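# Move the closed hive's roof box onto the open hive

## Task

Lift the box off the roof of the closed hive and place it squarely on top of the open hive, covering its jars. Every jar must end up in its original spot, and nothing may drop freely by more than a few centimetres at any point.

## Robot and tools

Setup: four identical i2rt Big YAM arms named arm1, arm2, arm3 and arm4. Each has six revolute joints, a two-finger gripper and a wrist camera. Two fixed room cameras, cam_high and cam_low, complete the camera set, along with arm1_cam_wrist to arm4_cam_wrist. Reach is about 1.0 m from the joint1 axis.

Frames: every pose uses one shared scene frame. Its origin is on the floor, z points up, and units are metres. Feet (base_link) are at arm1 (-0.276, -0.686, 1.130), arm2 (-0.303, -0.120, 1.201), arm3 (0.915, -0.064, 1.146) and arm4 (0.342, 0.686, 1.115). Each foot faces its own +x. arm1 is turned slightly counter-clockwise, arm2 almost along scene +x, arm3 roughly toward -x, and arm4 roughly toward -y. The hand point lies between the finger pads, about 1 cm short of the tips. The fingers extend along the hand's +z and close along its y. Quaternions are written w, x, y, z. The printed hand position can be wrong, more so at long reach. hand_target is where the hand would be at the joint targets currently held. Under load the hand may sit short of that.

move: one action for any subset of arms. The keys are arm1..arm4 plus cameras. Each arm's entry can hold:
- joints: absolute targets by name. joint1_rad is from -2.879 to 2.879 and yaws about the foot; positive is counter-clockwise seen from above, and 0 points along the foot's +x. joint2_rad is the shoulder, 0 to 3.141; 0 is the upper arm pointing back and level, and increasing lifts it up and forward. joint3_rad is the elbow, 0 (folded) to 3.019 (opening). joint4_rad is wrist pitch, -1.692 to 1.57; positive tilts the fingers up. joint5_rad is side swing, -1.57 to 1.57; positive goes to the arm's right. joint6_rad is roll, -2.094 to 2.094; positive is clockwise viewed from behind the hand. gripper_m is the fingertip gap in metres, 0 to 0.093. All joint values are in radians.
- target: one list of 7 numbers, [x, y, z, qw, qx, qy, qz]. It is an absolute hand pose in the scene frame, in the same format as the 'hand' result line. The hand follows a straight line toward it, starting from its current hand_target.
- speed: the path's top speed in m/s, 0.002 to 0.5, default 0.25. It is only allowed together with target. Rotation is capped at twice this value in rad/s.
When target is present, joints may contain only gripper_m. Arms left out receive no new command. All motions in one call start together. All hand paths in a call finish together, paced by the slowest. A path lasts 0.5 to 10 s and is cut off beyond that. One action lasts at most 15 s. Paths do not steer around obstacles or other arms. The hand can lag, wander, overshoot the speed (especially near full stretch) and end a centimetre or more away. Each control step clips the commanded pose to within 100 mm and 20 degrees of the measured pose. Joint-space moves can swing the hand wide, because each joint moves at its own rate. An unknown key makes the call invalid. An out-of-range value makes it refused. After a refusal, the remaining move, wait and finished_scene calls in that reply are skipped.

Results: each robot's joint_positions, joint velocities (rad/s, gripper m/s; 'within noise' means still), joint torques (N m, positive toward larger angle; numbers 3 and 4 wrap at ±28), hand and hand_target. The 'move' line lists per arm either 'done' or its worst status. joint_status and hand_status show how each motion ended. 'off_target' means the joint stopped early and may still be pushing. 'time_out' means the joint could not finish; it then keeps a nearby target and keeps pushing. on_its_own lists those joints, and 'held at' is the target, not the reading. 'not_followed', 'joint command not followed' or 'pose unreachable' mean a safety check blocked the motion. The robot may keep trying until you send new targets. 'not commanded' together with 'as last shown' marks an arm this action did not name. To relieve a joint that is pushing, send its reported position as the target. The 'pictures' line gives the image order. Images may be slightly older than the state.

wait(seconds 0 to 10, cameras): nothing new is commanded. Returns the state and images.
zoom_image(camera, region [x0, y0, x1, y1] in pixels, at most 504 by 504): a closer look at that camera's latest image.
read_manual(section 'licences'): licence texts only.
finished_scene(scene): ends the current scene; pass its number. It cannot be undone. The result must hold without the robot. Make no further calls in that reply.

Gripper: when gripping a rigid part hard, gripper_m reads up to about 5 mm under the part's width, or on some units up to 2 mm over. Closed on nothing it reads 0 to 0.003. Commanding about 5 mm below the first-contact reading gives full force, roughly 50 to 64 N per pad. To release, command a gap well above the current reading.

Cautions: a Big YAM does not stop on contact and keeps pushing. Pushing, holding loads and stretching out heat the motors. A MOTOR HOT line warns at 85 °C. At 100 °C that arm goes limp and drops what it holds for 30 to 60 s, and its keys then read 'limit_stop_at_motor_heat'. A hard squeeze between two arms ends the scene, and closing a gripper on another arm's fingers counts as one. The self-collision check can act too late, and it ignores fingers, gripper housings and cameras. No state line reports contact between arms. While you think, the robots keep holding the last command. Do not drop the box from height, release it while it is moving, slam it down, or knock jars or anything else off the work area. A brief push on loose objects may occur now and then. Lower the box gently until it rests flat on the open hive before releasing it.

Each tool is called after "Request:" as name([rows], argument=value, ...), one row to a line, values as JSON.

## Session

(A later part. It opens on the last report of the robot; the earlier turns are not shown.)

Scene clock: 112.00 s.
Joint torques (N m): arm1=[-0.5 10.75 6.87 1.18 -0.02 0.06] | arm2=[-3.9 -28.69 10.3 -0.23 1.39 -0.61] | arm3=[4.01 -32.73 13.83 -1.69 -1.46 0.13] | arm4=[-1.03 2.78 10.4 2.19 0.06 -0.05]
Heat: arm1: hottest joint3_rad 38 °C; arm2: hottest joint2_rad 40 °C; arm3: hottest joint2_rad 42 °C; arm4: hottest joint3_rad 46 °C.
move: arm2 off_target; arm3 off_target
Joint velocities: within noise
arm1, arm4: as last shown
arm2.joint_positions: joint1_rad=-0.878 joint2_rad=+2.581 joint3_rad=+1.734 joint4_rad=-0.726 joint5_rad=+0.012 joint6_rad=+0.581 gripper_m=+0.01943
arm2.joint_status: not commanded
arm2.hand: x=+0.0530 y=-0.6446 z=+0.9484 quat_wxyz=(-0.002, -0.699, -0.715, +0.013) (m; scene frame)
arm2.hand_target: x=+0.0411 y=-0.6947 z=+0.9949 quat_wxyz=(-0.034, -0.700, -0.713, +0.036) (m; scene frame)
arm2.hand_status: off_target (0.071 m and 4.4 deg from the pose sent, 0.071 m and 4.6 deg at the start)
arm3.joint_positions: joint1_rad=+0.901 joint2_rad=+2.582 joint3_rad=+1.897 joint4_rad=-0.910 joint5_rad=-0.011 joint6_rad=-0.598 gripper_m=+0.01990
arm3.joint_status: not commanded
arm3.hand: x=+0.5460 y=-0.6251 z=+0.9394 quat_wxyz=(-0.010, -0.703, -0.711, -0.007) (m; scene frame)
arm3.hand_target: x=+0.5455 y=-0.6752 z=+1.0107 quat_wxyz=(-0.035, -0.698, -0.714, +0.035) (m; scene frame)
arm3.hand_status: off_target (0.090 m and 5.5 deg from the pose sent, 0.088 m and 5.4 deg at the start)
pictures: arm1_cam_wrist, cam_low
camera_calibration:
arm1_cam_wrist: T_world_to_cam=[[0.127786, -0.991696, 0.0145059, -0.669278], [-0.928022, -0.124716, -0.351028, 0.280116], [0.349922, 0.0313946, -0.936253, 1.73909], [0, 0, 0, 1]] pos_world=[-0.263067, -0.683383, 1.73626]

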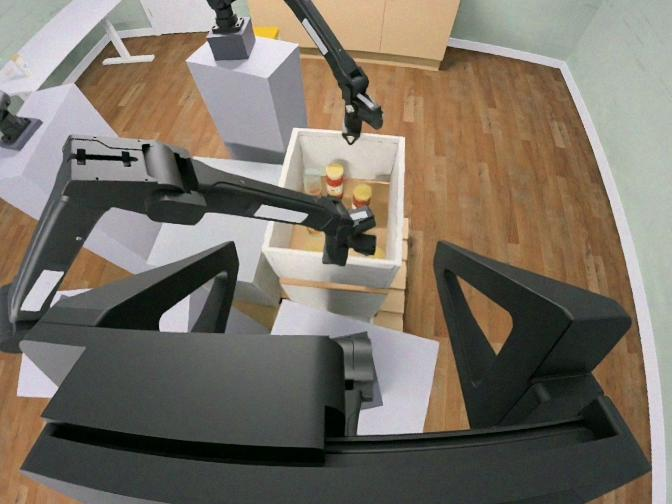

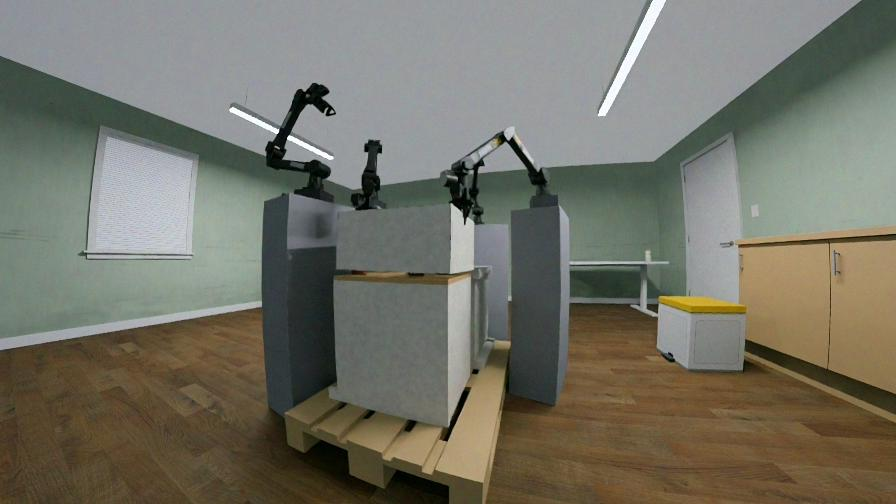

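Request:
move(arm2={"target":[0.028,-0.706,0.997,0.034,0.699,0.714,-0.034],"speed":0.08}, arm3={"target":[0.528,-0.688,1.013,0.034,0.699,0.714,-0.034],"speed":0.08}, cameras=["arm1_cam_wrist","cam_low"])

Request:
zoom_image(camera="arm1_cam_wrist", region=[260, 250, 410, 305])

Request:
zoom_image(camera="cam_low", region=[325, 250, 405, 300])

Request:
zoom_image(camera="cam_low", region=[420, 250, 500, 300])

Scene clock: 115.07 s.
Joint torques (N m): arm1=[-0.5 10.7 6.9 1.18 -0.01 0.05] | arm2=[-3.72 -28.98 10.25 -0.35 1.27 -0.58] | arm3=[3.84 -33.38 14.43 -1.74 -1.5 0.12] | arm4=[-1.73 2.73 10.51 2.22 0.08 -0.03]
Heat: arm1: hottest joint3_rad 38 °C; arm2: hottest joint2_rad 41 °C; arm3: hottest joint2_rad 42 °C; arm4: hottest joint3_rad 46 °C.
move: arm2 off_target; arm3 off_target
Joint velocities: within noise
arm1, arm4: as last shown
arm2.joint_positions: joint1_rad=-0.907 joint2_rad=+2.582 joint3_rad=+1.734 joint4_rad=-0.723 joint5_rad=+0.013 joint6_rad=+0.552 gripper_m=+0.01943
arm2.joint_status: not commanded
arm2.hand: x=+0.0377 y=-0.6553 z=+0.9484 quat_wxyz=(-0.003, -0.699, -0.715, +0.013) (m; scene frame)
arm2.hand_target: x=+0.0262 y=-0.7037 z=+0.9966 quat_wxyz=(-0.034, -0.699, -0.713, +0.036) (m; scene frame)
arm2.hand_status: off_target (0.071 m and 4.3 deg from the pose sent, 0.082 m and 4.4 deg at the start)
arm3.joint_positions: joint1_rad=+0.891 joint2_rad=+2.622 joint3_rad=+1.985 joint4_rad=-0.956 joint5_rad=-0.011 joint6_rad=-0.608 gripper_m=+0.01990
arm3.joint_status: not commanded
arm3.hand: x=+0.5310 y=-0.6356 z=+0.9395 quat_wxyz=(-0.010, -0.703, -0.711, -0.006) (m; scene frame)
arm3.hand_target: x=+0.5305 y=-0.6844 z=+1.0125 quat_wxyz=(-0.035, -0.698, -0.714, +0.035) (m; scene frame)
arm3.hand_status: off_target (0.090 m and 5.4 deg from the pose sent, 0.098 m and 5.5 deg at the start)
pictures: arm1_cam_wrist, cam_low
camera_calibration:
arm1_cam_wrist: T_world_to_cam=[[0.127786, -0.991696, 0.0145059, -0.669278], [-0.928022, -0.124716, -0.351028, 0.280116], [0.349922, 0.0313946, -0.936253, 1.73909], [0, 0, 0, 1]] pos_world=[-0.263067, -0.683383, 1.73626]

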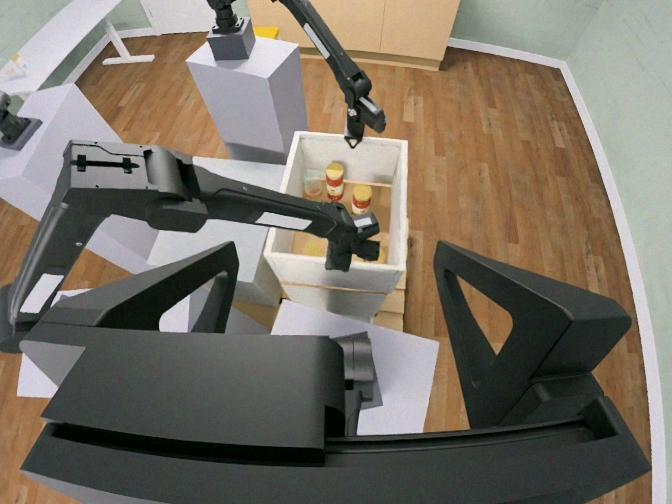

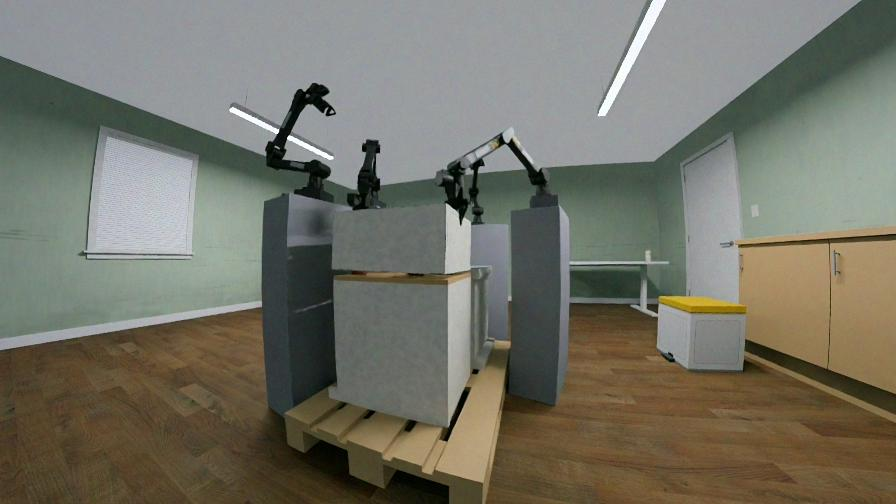

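Scaled by 3.360 from the camera's 672x504 image, which has a finer 960x720 frame.

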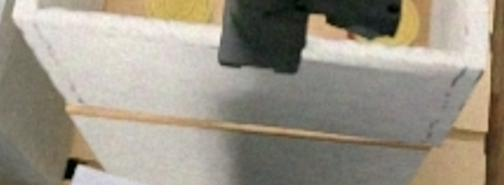

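Scaled by 6.300.

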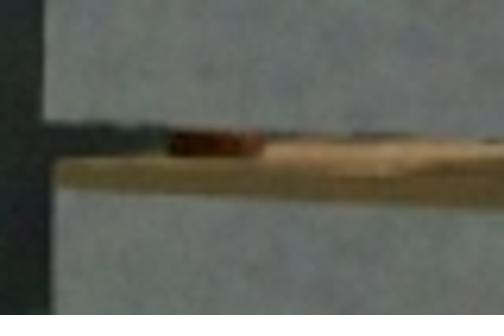

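Scaled by 6.300.

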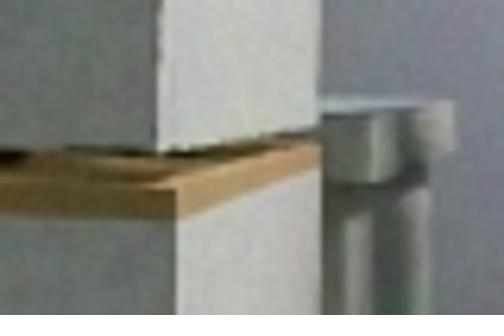

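Request:
move(arm2={"target":[0.034,-0.708,0.977,0.034,0.692,0.721,-0.034],"speed":0.06}, arm3={"target":[0.536,-0.672,0.993,0.034,0.692,0.721,-0.034],"speed":0.06}, cameras=["arm1_cam_wrist","cam_low"])

Request:
zoom_image(camera="arm1_cam_wrist", region=[260, 250, 410, 305])

Request:
zoom_image(camera="cam_low", region=[325, 250, 405, 300])

Request:
zoom_image(camera="cam_low", region=[420, 250, 500, 300])

Scene clock: 121.40 s.
Joint torques (N m): arm1=[-0.5 10.75 6.9 1.18 -0.02 0.05] | arm2=[-3.49 -28.16 11.08 -0.44 1.46 -0.55] | arm3=[4.07 -34.55 9.7 -0.59 -1.43 0.13] | arm4=[-1.26 3.66 10.37 2.3 0.1 -0.02]
Heat: arm1: hottest joint3_rad 38 °C; arm2: hottest joint2_rad 42 °C; arm3: hottest joint2_rad 45 °C; arm4: hottest joint3_rad 46 °C.
move: arm2 off_target; arm3 off_target
Joint velocities: within noise
arm1, arm4: as last shown
arm2.joint_positions: joint1_rad=-0.907 joint2_rad=+2.620 joint3_rad=+1.758 joint4_rad=-0.711 joint5_rad=+0.008 joint6_rad=+0.536 gripper_m=+0.01943
arm2.joint_status: not commanded
arm2.hand: x=+0.0388 y=-0.6556 z=+0.9311 quat_wxyz=(-0.002, -0.693, -0.721, +0.010) (m; scene frame)
arm2.hand_target: x=+0.0320 y=-0.7056 z=+0.9773 quat_wxyz=(-0.034, -0.692, -0.720, +0.035) (m; scene frame)
arm2.hand_status: off_target (0.070 m and 4.5 deg from the pose sent, 0.060 m and 4.4 deg at the start)
arm3.joint_positions: joint1_rad=+0.884 joint2_rad=+2.627 joint3_rad=+1.952 joint4_rad=-0.914 joint5_rad=-0.013 joint6_rad=-0.632 gripper_m=+0.01990
arm3.joint_status: not commanded
arm3.hand: x=+0.5314 y=-0.6274 z=+0.9263 quat_wxyz=(-0.011, -0.697, -0.717, -0.004) (m; scene frame)
arm3.hand_target: x=+0.5373 y=-0.6699 z=+0.9912 quat_wxyz=(-0.035, -0.691, -0.721, +0.034) (m; scene frame)
arm3.hand_status: off_target (0.080 m and 5.2 deg from the pose sent, 0.065 m and 5.7 deg at the start)
pictures: arm1_cam_wrist, cam_low
camera_calibration:
arm1_cam_wrist: T_world_to_cam=[[0.127786, -0.991696, 0.0145059, -0.669278], [-0.928022, -0.124716, -0.351028, 0.280116], [0.349922, 0.0313946, -0.936253, 1.73909], [0, 0, 0, 1]] pos_world=[-0.263067, -0.683383, 1.73626]

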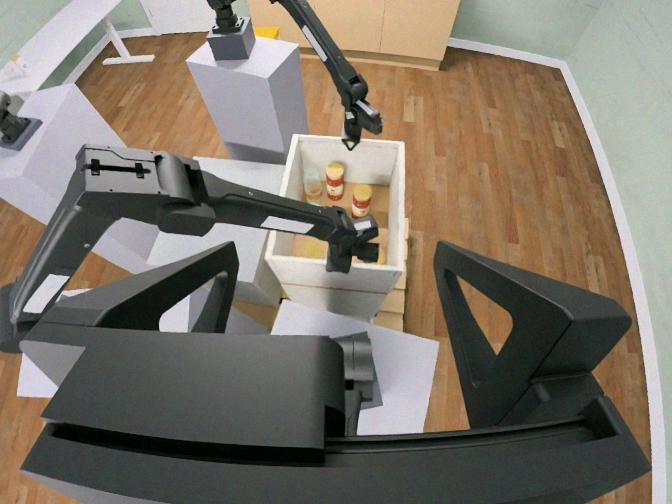

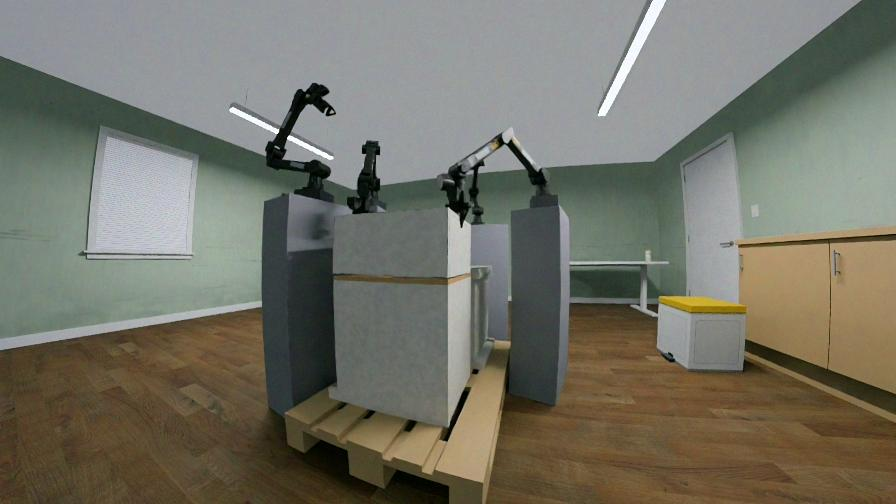

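Scaled by 3.360 from the camera's 672x504 image, which has a finer 960x720 frame.

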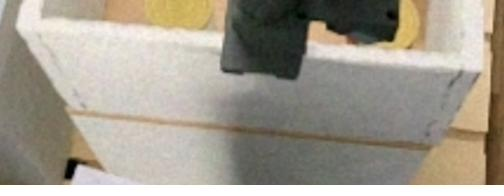

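Scaled by 6.300.

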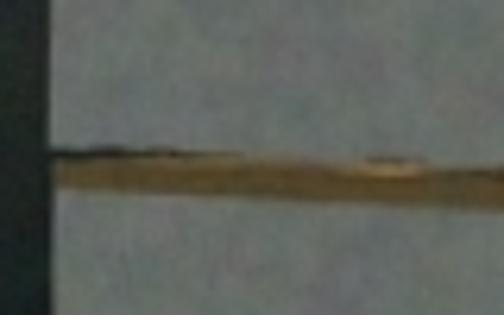

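Scaled by 6.300.

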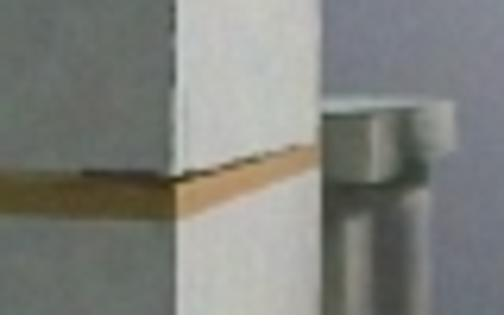

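Request:
move(arm2={"target":[0.034,-0.706,0.957,0.034,0.692,0.721,-0.034],"speed":0.05}, arm3={"target":[0.537,-0.671,0.973,0.034,0.692,0.721,-0.034],"speed":0.05}, cameras=["arm1_cam_wrist","cam_low"])

Request:
zoom_image(camera="arm1_cam_wrist", region=[260, 250, 410, 305])

Request:
zoom_image(camera="cam_low", region=[325, 210, 485, 300])

Scene clock: 124.67 s.
Joint torques (N m): arm1=[-0.5 10.7 6.9 1.16 -0.02 0.06] | arm2=[-3.19 -26.7 11.15 0.17 1.51 -0.51] | arm3=[4.25 -32.26 10.22 -0.06 -1.31 0.15] | arm4=[-1.38 2.84 10.47 2.33 0.04 -0.03]
Heat: arm1: hottest joint3_rad 38 °C; arm2: hottest joint2_rad 43 °C; arm3: hottest joint2_rad 46 °C; arm4: hottest joint3_rad 46 °C.
move: arm2 off_target; arm3 off_target
Joint velocities: within noise
arm1, arm4: as last shown
arm2.joint_positions: joint1_rad=-0.907 joint2_rad=+2.636 joint3_rad=+1.768 joint4_rad=-0.699 joint5_rad=+0.006 joint6_rad=+0.533 gripper_m=+0.01943
arm2.joint_status: not commanded
arm2.hand: x=+0.0400 y=-0.6572 z=+0.9238 quat_wxyz=(-0.006, -0.692, -0.722, +0.011) (m; scene frame)
arm2.hand_target: x=+0.0322 y=-0.7040 z=+0.9581 quat_wxyz=(-0.034, -0.692, -0.720, +0.035) (m; scene frame)
arm2.hand_status: off_target (0.059 m and 4.2 deg from the pose sent, 0.057 m and 4.5 deg at the start)
arm3.joint_positions: joint1_rad=+0.884 joint2_rad=+2.632 joint3_rad=+1.947 joint4_rad=-0.899 joint5_rad=-0.016 joint6_rad=-0.633 gripper_m=+0.01990
arm3.joint_status: not commanded
arm3.hand: x=+0.5321 y=-0.6274 z=+0.9215 quat_wxyz=(-0.013, -0.697, -0.717, -0.002) (m; scene frame)
arm3.hand_target: x=+0.5383 y=-0.6692 z=+0.9728 quat_wxyz=(-0.035, -0.691, -0.721, +0.034) (m; scene frame)
arm3.hand_status: off_target (0.068 m and 4.8 deg from the pose sent, 0.064 m and 5.2 deg at the start)
pictures: arm1_cam_wrist, cam_low
camera_calibration:
arm1_cam_wrist: T_world_to_cam=[[0.127786, -0.991696, 0.0145059, -0.669278], [-0.928022, -0.124716, -0.351028, 0.280116], [0.349922, 0.0313946, -0.936253, 1.73909], [0, 0, 0, 1]] pos_world=[-0.263067, -0.683383, 1.73626]

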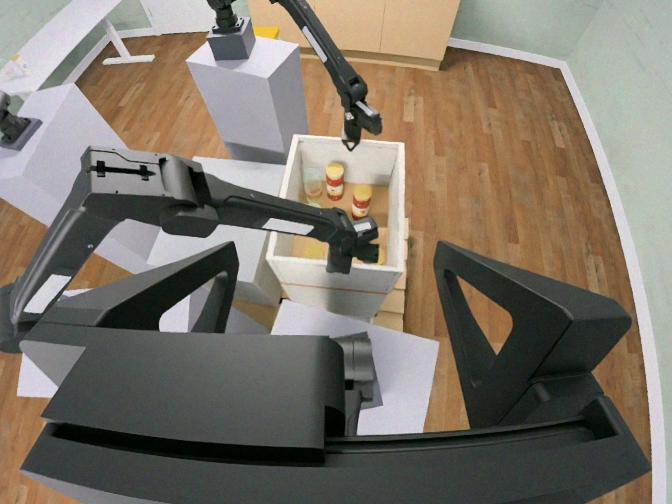

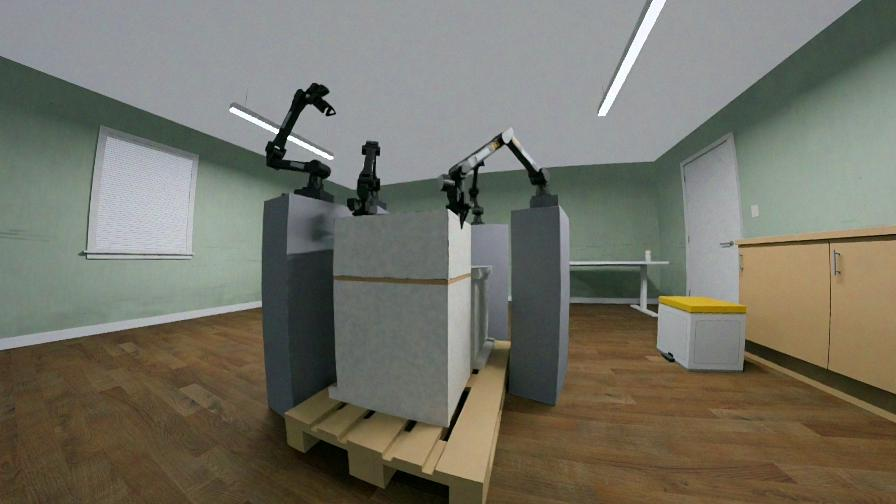

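Scaled by 3.360 from the camera's 672x504 image, which has a finer 960x720 frame.

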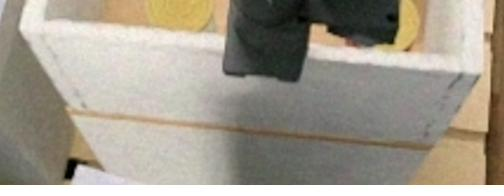

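Scaled by 3.150.

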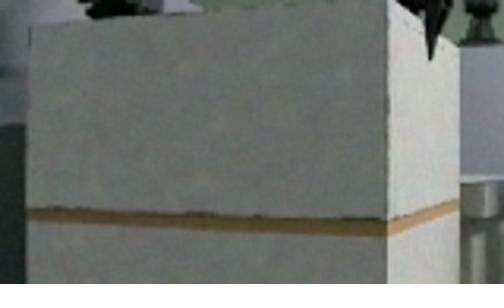

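Request:
move(arm2={"target":[0.038,-0.670,0.927,0.018,0.692,0.721,-0.02],"speed":0.05}, arm3={"target":[0.534,-0.639,0.927,0.018,0.692,0.721,-0.02],"speed":0.05}, cameras=["arm1_cam_wrist","cam_low"])

Request:
zoom_image(camera="arm1_cam_wrist", region=[260, 250, 410, 305])

Request:
zoom_image(camera="cam_low", region=[325, 210, 485, 300])

Scene clock: 129.13 s.
Joint torques (N m): arm1=[-0.5 10.64 6.89 1.16 -0.01 0.05] | arm2=[-0.97 -24.35 7.47 1.44 0.78 -0.21] | arm3=[2.32 -28.1 7.3 1.21 -0.34 -0.07] | arm4=[-0.97 2.73 10.52 2.17 0.08 -0.06]
Heat: arm1: hottest joint3_rad 38 °C; arm2: hottest joint2_rad 43 °C; arm3: hottest joint2_rad 47 °C; arm4: hottest joint3_rad 46 °C.
move: arm2 off_target; arm3 off_target
Joint velocities: within noise
arm1: as last shown
arm2.joint_positions: joint1_rad=-0.907 joint2_rad=+2.637 joint3_rad=+1.766 joint4_rad=-0.691 joint5_rad=+0.002 joint6_rad=+0.533 gripper_m=+0.01943
arm2.joint_status: not commanded
arm2.hand: x=+0.0407 y=-0.6571 z=+0.9226 quat_wxyz=(-0.008, -0.692, -0.722, +0.009) (m; scene frame)
arm2.hand_target: x=+0.0377 y=-0.6698 z=+0.9271 quat_wxyz=(-0.018, -0.692, -0.721, +0.020) (m; scene frame)
arm2.hand_status: off_target (0.014 m and 1.7 deg from the pose sent, 0.013 m and 1.8 deg at the start)
arm3.joint_positions: joint1_rad=+0.884 joint2_rad=+2.632 joint3_rad=+1.928 joint4_rad=-0.869 joint5_rad=-0.011 joint6_rad=-0.635 gripper_m=+0.01990
arm3.joint_status: not commanded
arm3.hand: x=+0.5323 y=-0.6256 z=+0.9159 quat_wxyz=(-0.012, -0.696, -0.718, +0.004) (m; scene frame)
arm3.hand_target: x=+0.5341 y=-0.6390 z=+0.9273 quat_wxyz=(-0.018, -0.692, -0.721, +0.020) (m; scene frame)
arm3.hand_status: off_target (0.017 m and 2.1 deg from the pose sent, 0.013 m and 2.7 deg at the start)
arm4.joint_positions: joint1_rad=+0.455 joint2_rad=+0.590 joint3_rad=+1.318 joint4_rad=-1.342 joint5_rad=+0.195 joint6_rad=+0.414 gripper_m=+0.09396
arm4.joint_status: not commanded
arm4.hand: x=+0.3805 y=+0.4520 z=+1.6238 quat_wxyz=(-0.381, -0.686, -0.563, +0.261) (m; scene frame)
arm4.hand_target: x=+0.3798 y=+0.4540 z=+1.6349 quat_wxyz=(-0.392, -0.682, -0.558, +0.265) (m; scene frame)
arm4.hand_status: not commanded
pictures: arm1_cam_wrist, cam_low
camera_calibration:
arm1_cam_wrist: T_world_to_cam=[[0.127786, -0.991696, 0.0145059, -0.669278], [-0.928022, -0.124716, -0.351028, 0.280116], [0.349922, 0.0313946, -0.936253, 1.73909], [0, 0, 0, 1]] pos_world=[-0.263067, -0.683383, 1.73626]

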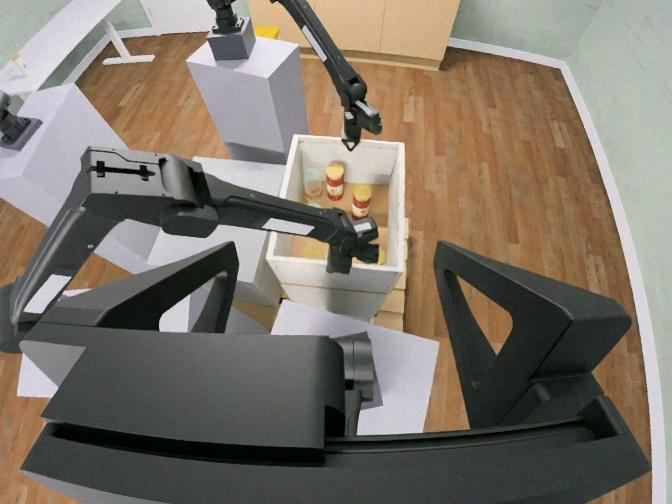

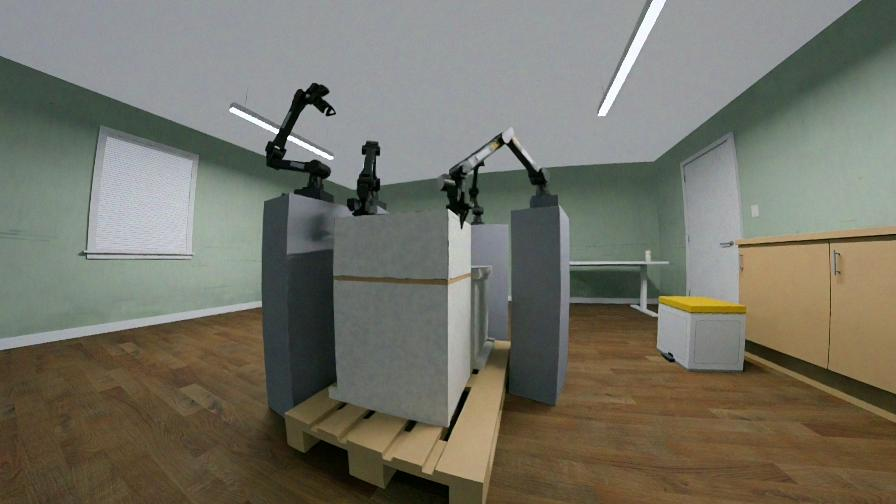

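Scaled by 3.360 from the camera's 672x504 image, which has a finer 960x720 frame.

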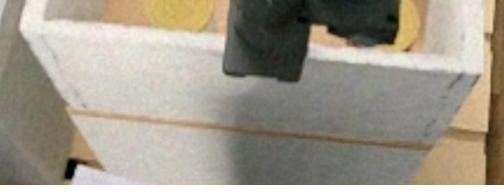

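Scaled by 3.150.

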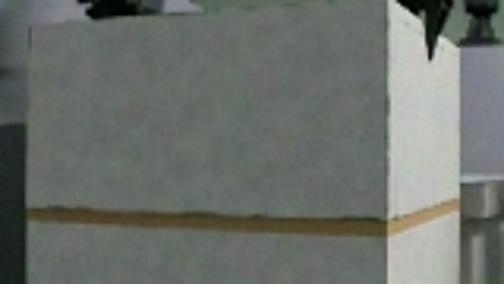

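Request:
move(arm2={"target":[0.040,-0.660,0.912,0.008,0.692,0.721,-0.01],"speed":0.05}, arm3={"target":[0.532,-0.629,0.908,0.008,0.692,0.721,-0.01],"speed":0.05}, cameras=["arm1_cam_wrist","cam_low"])

Request:
zoom_image(camera="arm1_cam_wrist", region=[240, 180, 440, 320])

Request:
zoom_image(camera="cam_low", region=[325, 200, 485, 300])

Scene clock: 140.50 s.
Joint torques (N m): arm1=[-0.62 10.7 6.89 1.16 -0.01 0.06] | arm2=[-0.44 -22.01 8.34 1.1 0.23 -0.15] | arm3=[1.79 -25.11 8.14 1.18 0.12 -0.13] | arm4=[-0.85 3.02 10.39 2.32 0.08 -0.04]
Heat: arm1: hottest joint3_rad 38 °C; arm2: hottest joint2_rad 42 °C; arm3: hottest joint2_rad 48 °C; arm4: hottest joint3_rad 46 °C.
move: arm2 off_target; arm3 done
Joint velocities: within noise
arm1.joint_positions: joint1_rad=-0.201 joint2_rad=+0.238 joint3_rad=+1.324 joint4_rad=-1.650 joint5_rad=+0.002 joint6_rad=-0.007 gripper_m=+0.09396
arm1.joint_status: not commanded
arm1.hand: x=-0.2204 y=-0.6788 z=+1.6211 quat_wxyz=(-0.483, +0.059, -0.873, -0.028) (m; scene frame)
arm1.hand_target: x=-0.2207 y=-0.6794 z=+1.6246 quat_wxyz=(-0.480, +0.050, -0.875, -0.027) (m; scene frame)
arm1.hand_status: not commanded
arm2.joint_positions: joint1_rad=-0.907 joint2_rad=+2.638 joint3_rad=+1.766 joint4_rad=-0.691 joint5_rad=-0.001 joint6_rad=+0.533 gripper_m=+0.01943
arm2.joint_status: not commanded
arm2.hand: x=+0.0410 y=-0.6565 z=+0.9222 quat_wxyz=(-0.008, -0.692, -0.722, +0.007) (m; scene frame)
arm2.hand_target: x=+0.0397 y=-0.6598 z=+0.9123 quat_wxyz=(-0.008, -0.692, -0.721, +0.010) (m; scene frame)
arm2.hand_status: off_target (0.011 m and 0.3 deg from the pose sent, 0.011 m and 0.2 deg at the start)
arm3.joint_positions: joint1_rad=+0.884 joint2_rad=+2.632 joint3_rad=+1.928 joint4_rad=-0.869 joint5_rad=-0.005 joint6_rad=-0.636 gripper_m=+0.01990
arm3.joint_status: not commanded
arm3.hand: x=+0.5315 y=-0.6248 z=+0.9158 quat_wxyz=(-0.009, -0.696, -0.718, +0.004) (m; scene frame)
arm3.hand_target: x=+0.5321 y=-0.6289 z=+0.9082 quat_wxyz=(-0.008, -0.692, -0.721, +0.010) (m; scene frame)
arm3.hand_status: done (0.009 m and 0.9 deg from the pose sent, 0.009 m and 1.0 deg at the start)
arm4: as last shown
pictures: arm1_cam_wrist, cam_low
camera_calibration:
arm1_cam_wrist: T_world_to_cam=[[0.127786, -0.991696, 0.0145059, -0.669278], [-0.928022, -0.124716, -0.351028, 0.280116], [0.349922, 0.0313946, -0.936253, 1.73909], [0, 0, 0, 1]] pos_world=[-0.263067, -0.683383, 1.73626]

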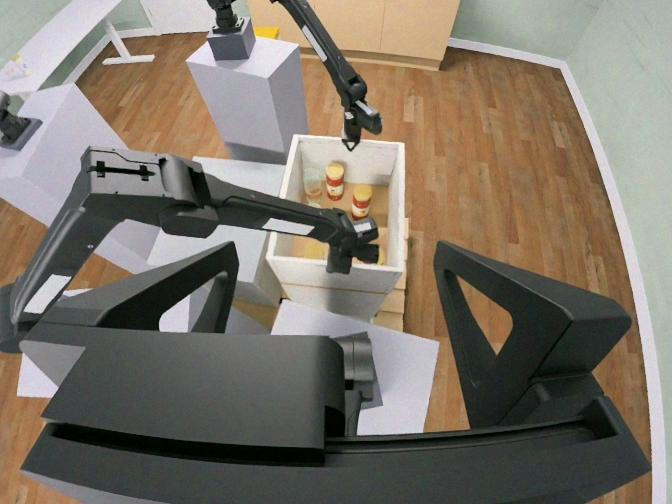

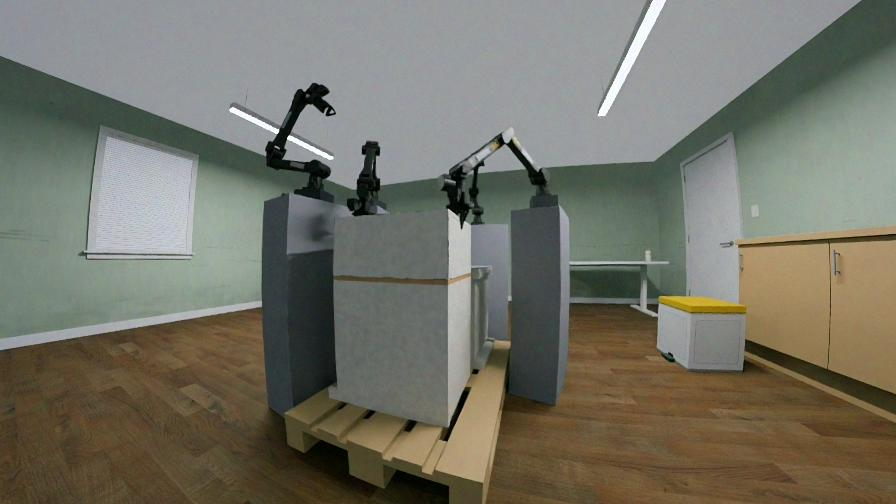

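Scaled by 2.520 from the camera's 672x504 image, which has a finer 960x720 frame.

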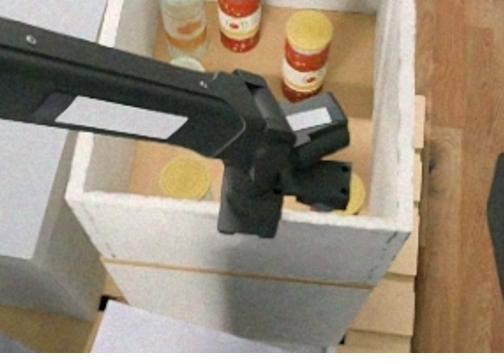

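Scaled by 3.150.

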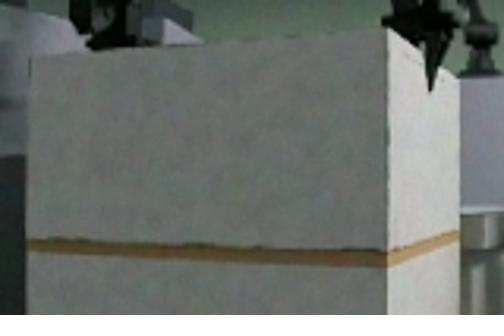

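Flush and supported. Release.

Request:
move(arm2={"joints":{"gripper_m":0.03}}, arm3={"joints":{"gripper_m":0.03}}, cameras=[])

Request:
move(arm2={"joints":{"gripper_m":0.07}}, arm3={"joints":{"gripper_m":0.07}}, cameras=["arm1_cam_wrist"])

Request:
move(arm2={"target":[0.041,-0.657,1.10,0.008,0.692,0.721,-0.01],"speed":0.15}, arm3={"target":[0.532,-0.625,1.10,0.008,0.692,0.721,-0.01],"speed":0.15}, cameras=["arm1_cam_wrist","cam_low"])

Request:
zoom_image(camera="arm1_cam_wrist", region=[240, 120, 440, 320])

Request:
zoom_image(camera="cam_low", region=[325, 200, 485, 300])

Scene clock: 143.57 s.
Joint torques (N m): arm1=[-0.5 10.75 6.9 1.17 -0.02 0.05] | arm2=[-0.5 -21.42 8.39 1.11 0.1 -0.15] | arm3=[1.61 -24.06 8.06 0.87 0.07 -0.13] | arm4=[-1.96 2.61 10.47 2.02 0.06 -0.02]
Heat: arm1: hottest joint3_rad 38 °C; arm2: hottest joint2_rad 43 °C; arm3: hottest joint2_rad 48 °C; arm4: hottest joint3_rad 46 °C.
move: arm2 done; arm3 done
Joint velocities: within noise
arm1, arm4: as last shown
arm2.joint_positions: joint1_rad=-0.907 joint2_rad=+2.638 joint3_rad=+1.766 joint4_rad=-0.691 joint5_rad=+0.002 joint6_rad=+0.533 gripper_m=+0.02988
arm2.joint_status: all done
arm2.hand: x=+0.0406 y=-0.6568 z=+0.9220 quat_wxyz=(-0.008, -0.692, -0.722, +0.009) (m; scene frame)
arm2.hand_target: x=+0.0397 y=-0.6598 z=+0.9122 quat_wxyz=(-0.008, -0.692, -0.721, +0.010) (m; scene frame)
arm2.hand_status: not commanded
arm3.joint_positions: joint1_rad=+0.884 joint2_rad=+2.632 joint3_rad=+1.928 joint4_rad=-0.860 joint5_rad=-0.004 joint6_rad=-0.636 gripper_m=+0.02984
arm3.joint_status: all done
arm3.hand: x=+0.5303 y=-0.6263 z=+0.9156 quat_wxyz=(-0.009, -0.696, -0.718, +0.008) (m; scene frame)
arm3.hand_target: x=+0.5322 y=-0.6288 z=+0.9080 quat_wxyz=(-0.008, -0.692, -0.721, +0.010) (m; scene frame)
arm3.hand_status: not commanded
pictures: none
No camera images: "cameras" was empty.

Scene clock: 144.23 s.
Joint torques (N m): arm1=[-0.5 10.75 6.87 1.17 -0.02 0.06] | arm2=[-0.62 -22.36 8.25 1.13 0.1 -0.14] | arm3=[1.67 -25.17 8.16 0.87 0.07 -0.13] | arm4=[-1.26 2.61 10.51 2.18 0.07 0.01]
Heat: arm1: hottest joint3_rad 38 °C; arm2: hottest joint2_rad 43 °C; arm3: hottest joint2_rad 48 °C; arm4: hottest joint3_rad 46 °C.
move: arm2 done; arm3 done
Joint velocities: within noise
arm1, arm4: as last shown
arm2.joint_positions: joint1_rad=-0.907 joint2_rad=+2.638 joint3_rad=+1.766 joint4_rad=-0.691 joint5_rad=+0.002 joint6_rad=+0.533 gripper_m=+0.06984
arm2.joint_status: all done
arm2.hand: x=+0.0406 y=-0.6568 z=+0.9220 quat_wxyz=(-0.008, -0.692, -0.722, +0.009) (m; scene frame)
arm2.hand_target: x=+0.0397 y=-0.6598 z=+0.9122 quat_wxyz=(-0.008, -0.692, -0.721, +0.010) (m; scene frame)
arm2.hand_status: not commanded
arm3.joint_positions: joint1_rad=+0.884 joint2_rad=+2.632 joint3_rad=+1.928 joint4_rad=-0.860 joint5_rad=-0.004 joint6_rad=-0.636 gripper_m=+0.06981
arm3.joint_status: all done
arm3.hand: x=+0.5303 y=-0.6263 z=+0.9156 quat_wxyz=(-0.009, -0.696, -0.718, +0.008) (m; scene frame)
arm3.hand_target: x=+0.5322 y=-0.6288 z=+0.9080 quat_wxyz=(-0.008, -0.692, -0.721, +0.010) (m; scene frame)
arm3.hand_status: not commanded
pictures: arm1_cam_wrist
camera_calibration:
arm1_cam_wrist: T_world_to_cam=[[0.127786, -0.991696, 0.0145059, -0.669278], [-0.928022, -0.124716, -0.351028, 0.280116], [0.349922, 0.0313946, -0.936253, 1.73909], [0, 0, 0, 1]] pos_world=[-0.263067, -0.683383, 1.73626]

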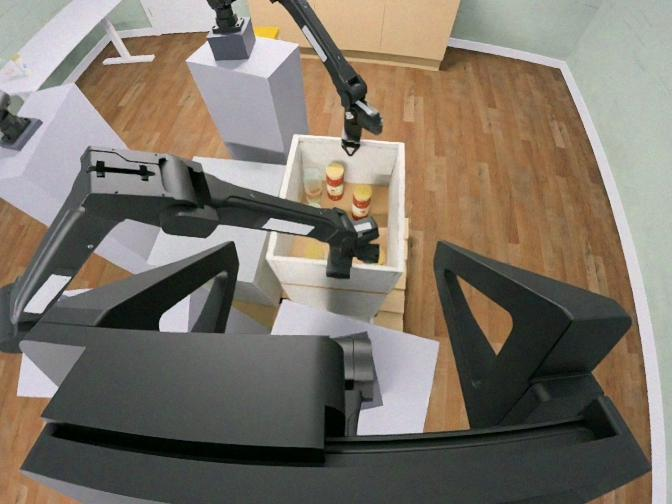

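Scene clock: 146.33 s.
Joint torques (N m): arm1=[-0.56 10.7 6.9 1.17 -0.02 0.06] | arm2=[-0.5 -23.88 7.84 0.28 0.08 -0.13] | arm3=[1.67 -28.16 9.59 0.12 0.07 -0.13] | arm4=[-1.49 3.14 10.48 2.26 0.05 -0.05]
Heat: arm1: hottest joint3_rad 38 °C; arm2: hottest joint2_rad 43 °C; arm3: hottest joint2_rad 48 °C; arm4: hottest joint3_rad 46 °C.
move: arm2 done; arm3 off_target
Joint velocities: within noise
arm1, arm4: as last shown
arm2.joint_positions: joint1_rad=-0.907 joint2_rad=+2.312 joint3_rad=+1.676 joint4_rad=-0.917 joint5_rad=+0.002 joint6_rad=+0.533 gripper_m=+0.06993
arm2.joint_status: not commanded
arm2.hand: x=+0.0442 y=-0.6586 z=+1.0978 quat_wxyz=(-0.013, -0.692, -0.722, +0.010) (m; scene frame)
arm2.hand_target: x=+0.0409 y=-0.6570 z=+1.1000 quat_wxyz=(-0.008, -0.692, -0.721, +0.010) (m; scene frame)
arm2.hand_status: done (0.004 m and 0.6 deg from the pose sent, 0.178 m and 0.2 deg at the start)
arm3.joint_positions: joint1_rad=+0.884 joint2_rad=+2.361 joint3_rad=+1.868 joint4_rad=-1.105 joint5_rad=-0.003 joint6_rad=-0.636 gripper_m=+0.06990
arm3.joint_status: not commanded
arm3.hand: x=+0.5357 y=-0.6154 z=+1.0747 quat_wxyz=(-0.006, -0.696, -0.718, -0.009) (m; scene frame)
arm3.hand_target: x=+0.5322 y=-0.6247 z=+1.0999 quat_wxyz=(-0.008, -0.692, -0.721, +0.010) (m; scene frame)
arm3.hand_status: off_target (0.027 m and 2.2 deg from the pose sent, 0.184 m and 0.6 deg at the start)
pictures: arm1_cam_wrist, cam_low
camera_calibration:
arm1_cam_wrist: T_world_to_cam=[[0.127786, -0.991696, 0.0145059, -0.669278], [-0.928022, -0.124716, -0.351028, 0.280116], [0.349922, 0.0313946, -0.936253, 1.73909], [0, 0, 0, 1]] pos_world=[-0.263067, -0.683383, 1.73626]

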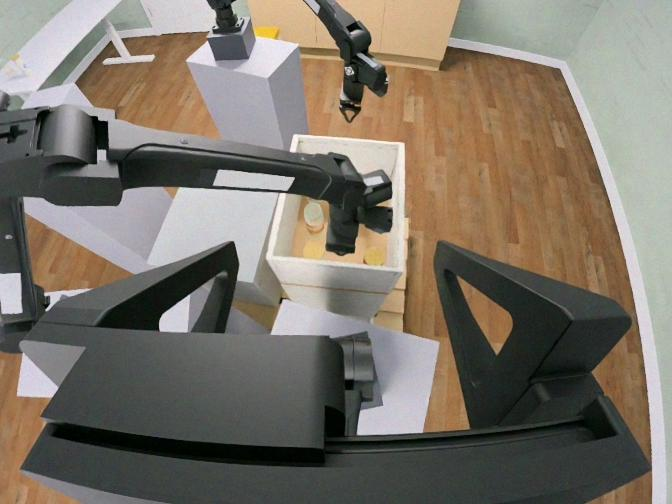

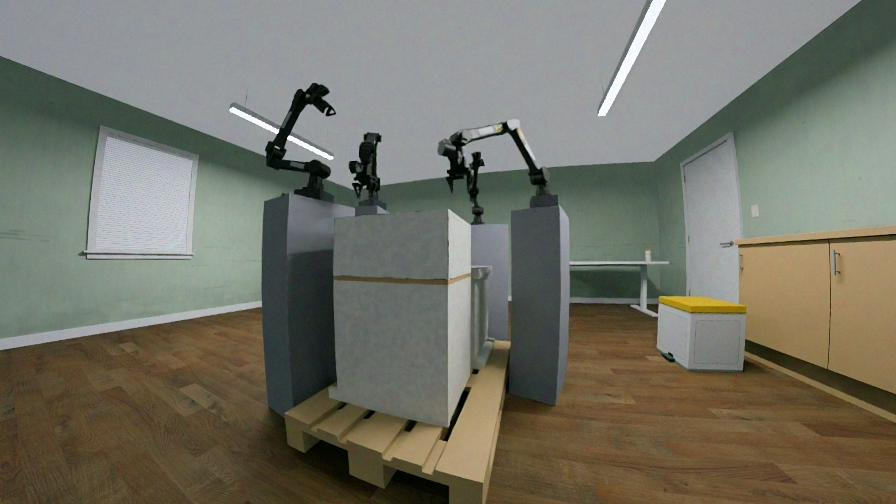

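Scaled by 2.520 from the camera's 672x504 image, which has a finer 960x720 frame.

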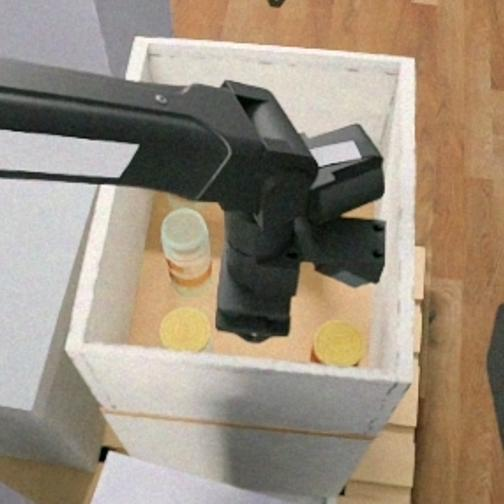

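Scaled by 3.150.

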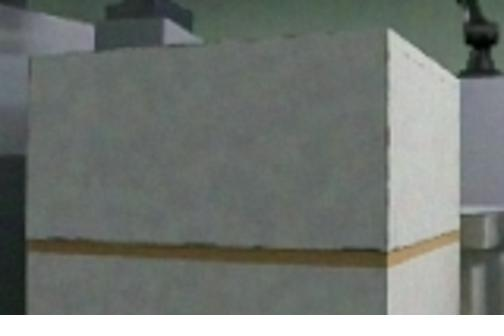

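Request:
finished_scene(scene=2)

The scene is finished: the task was done.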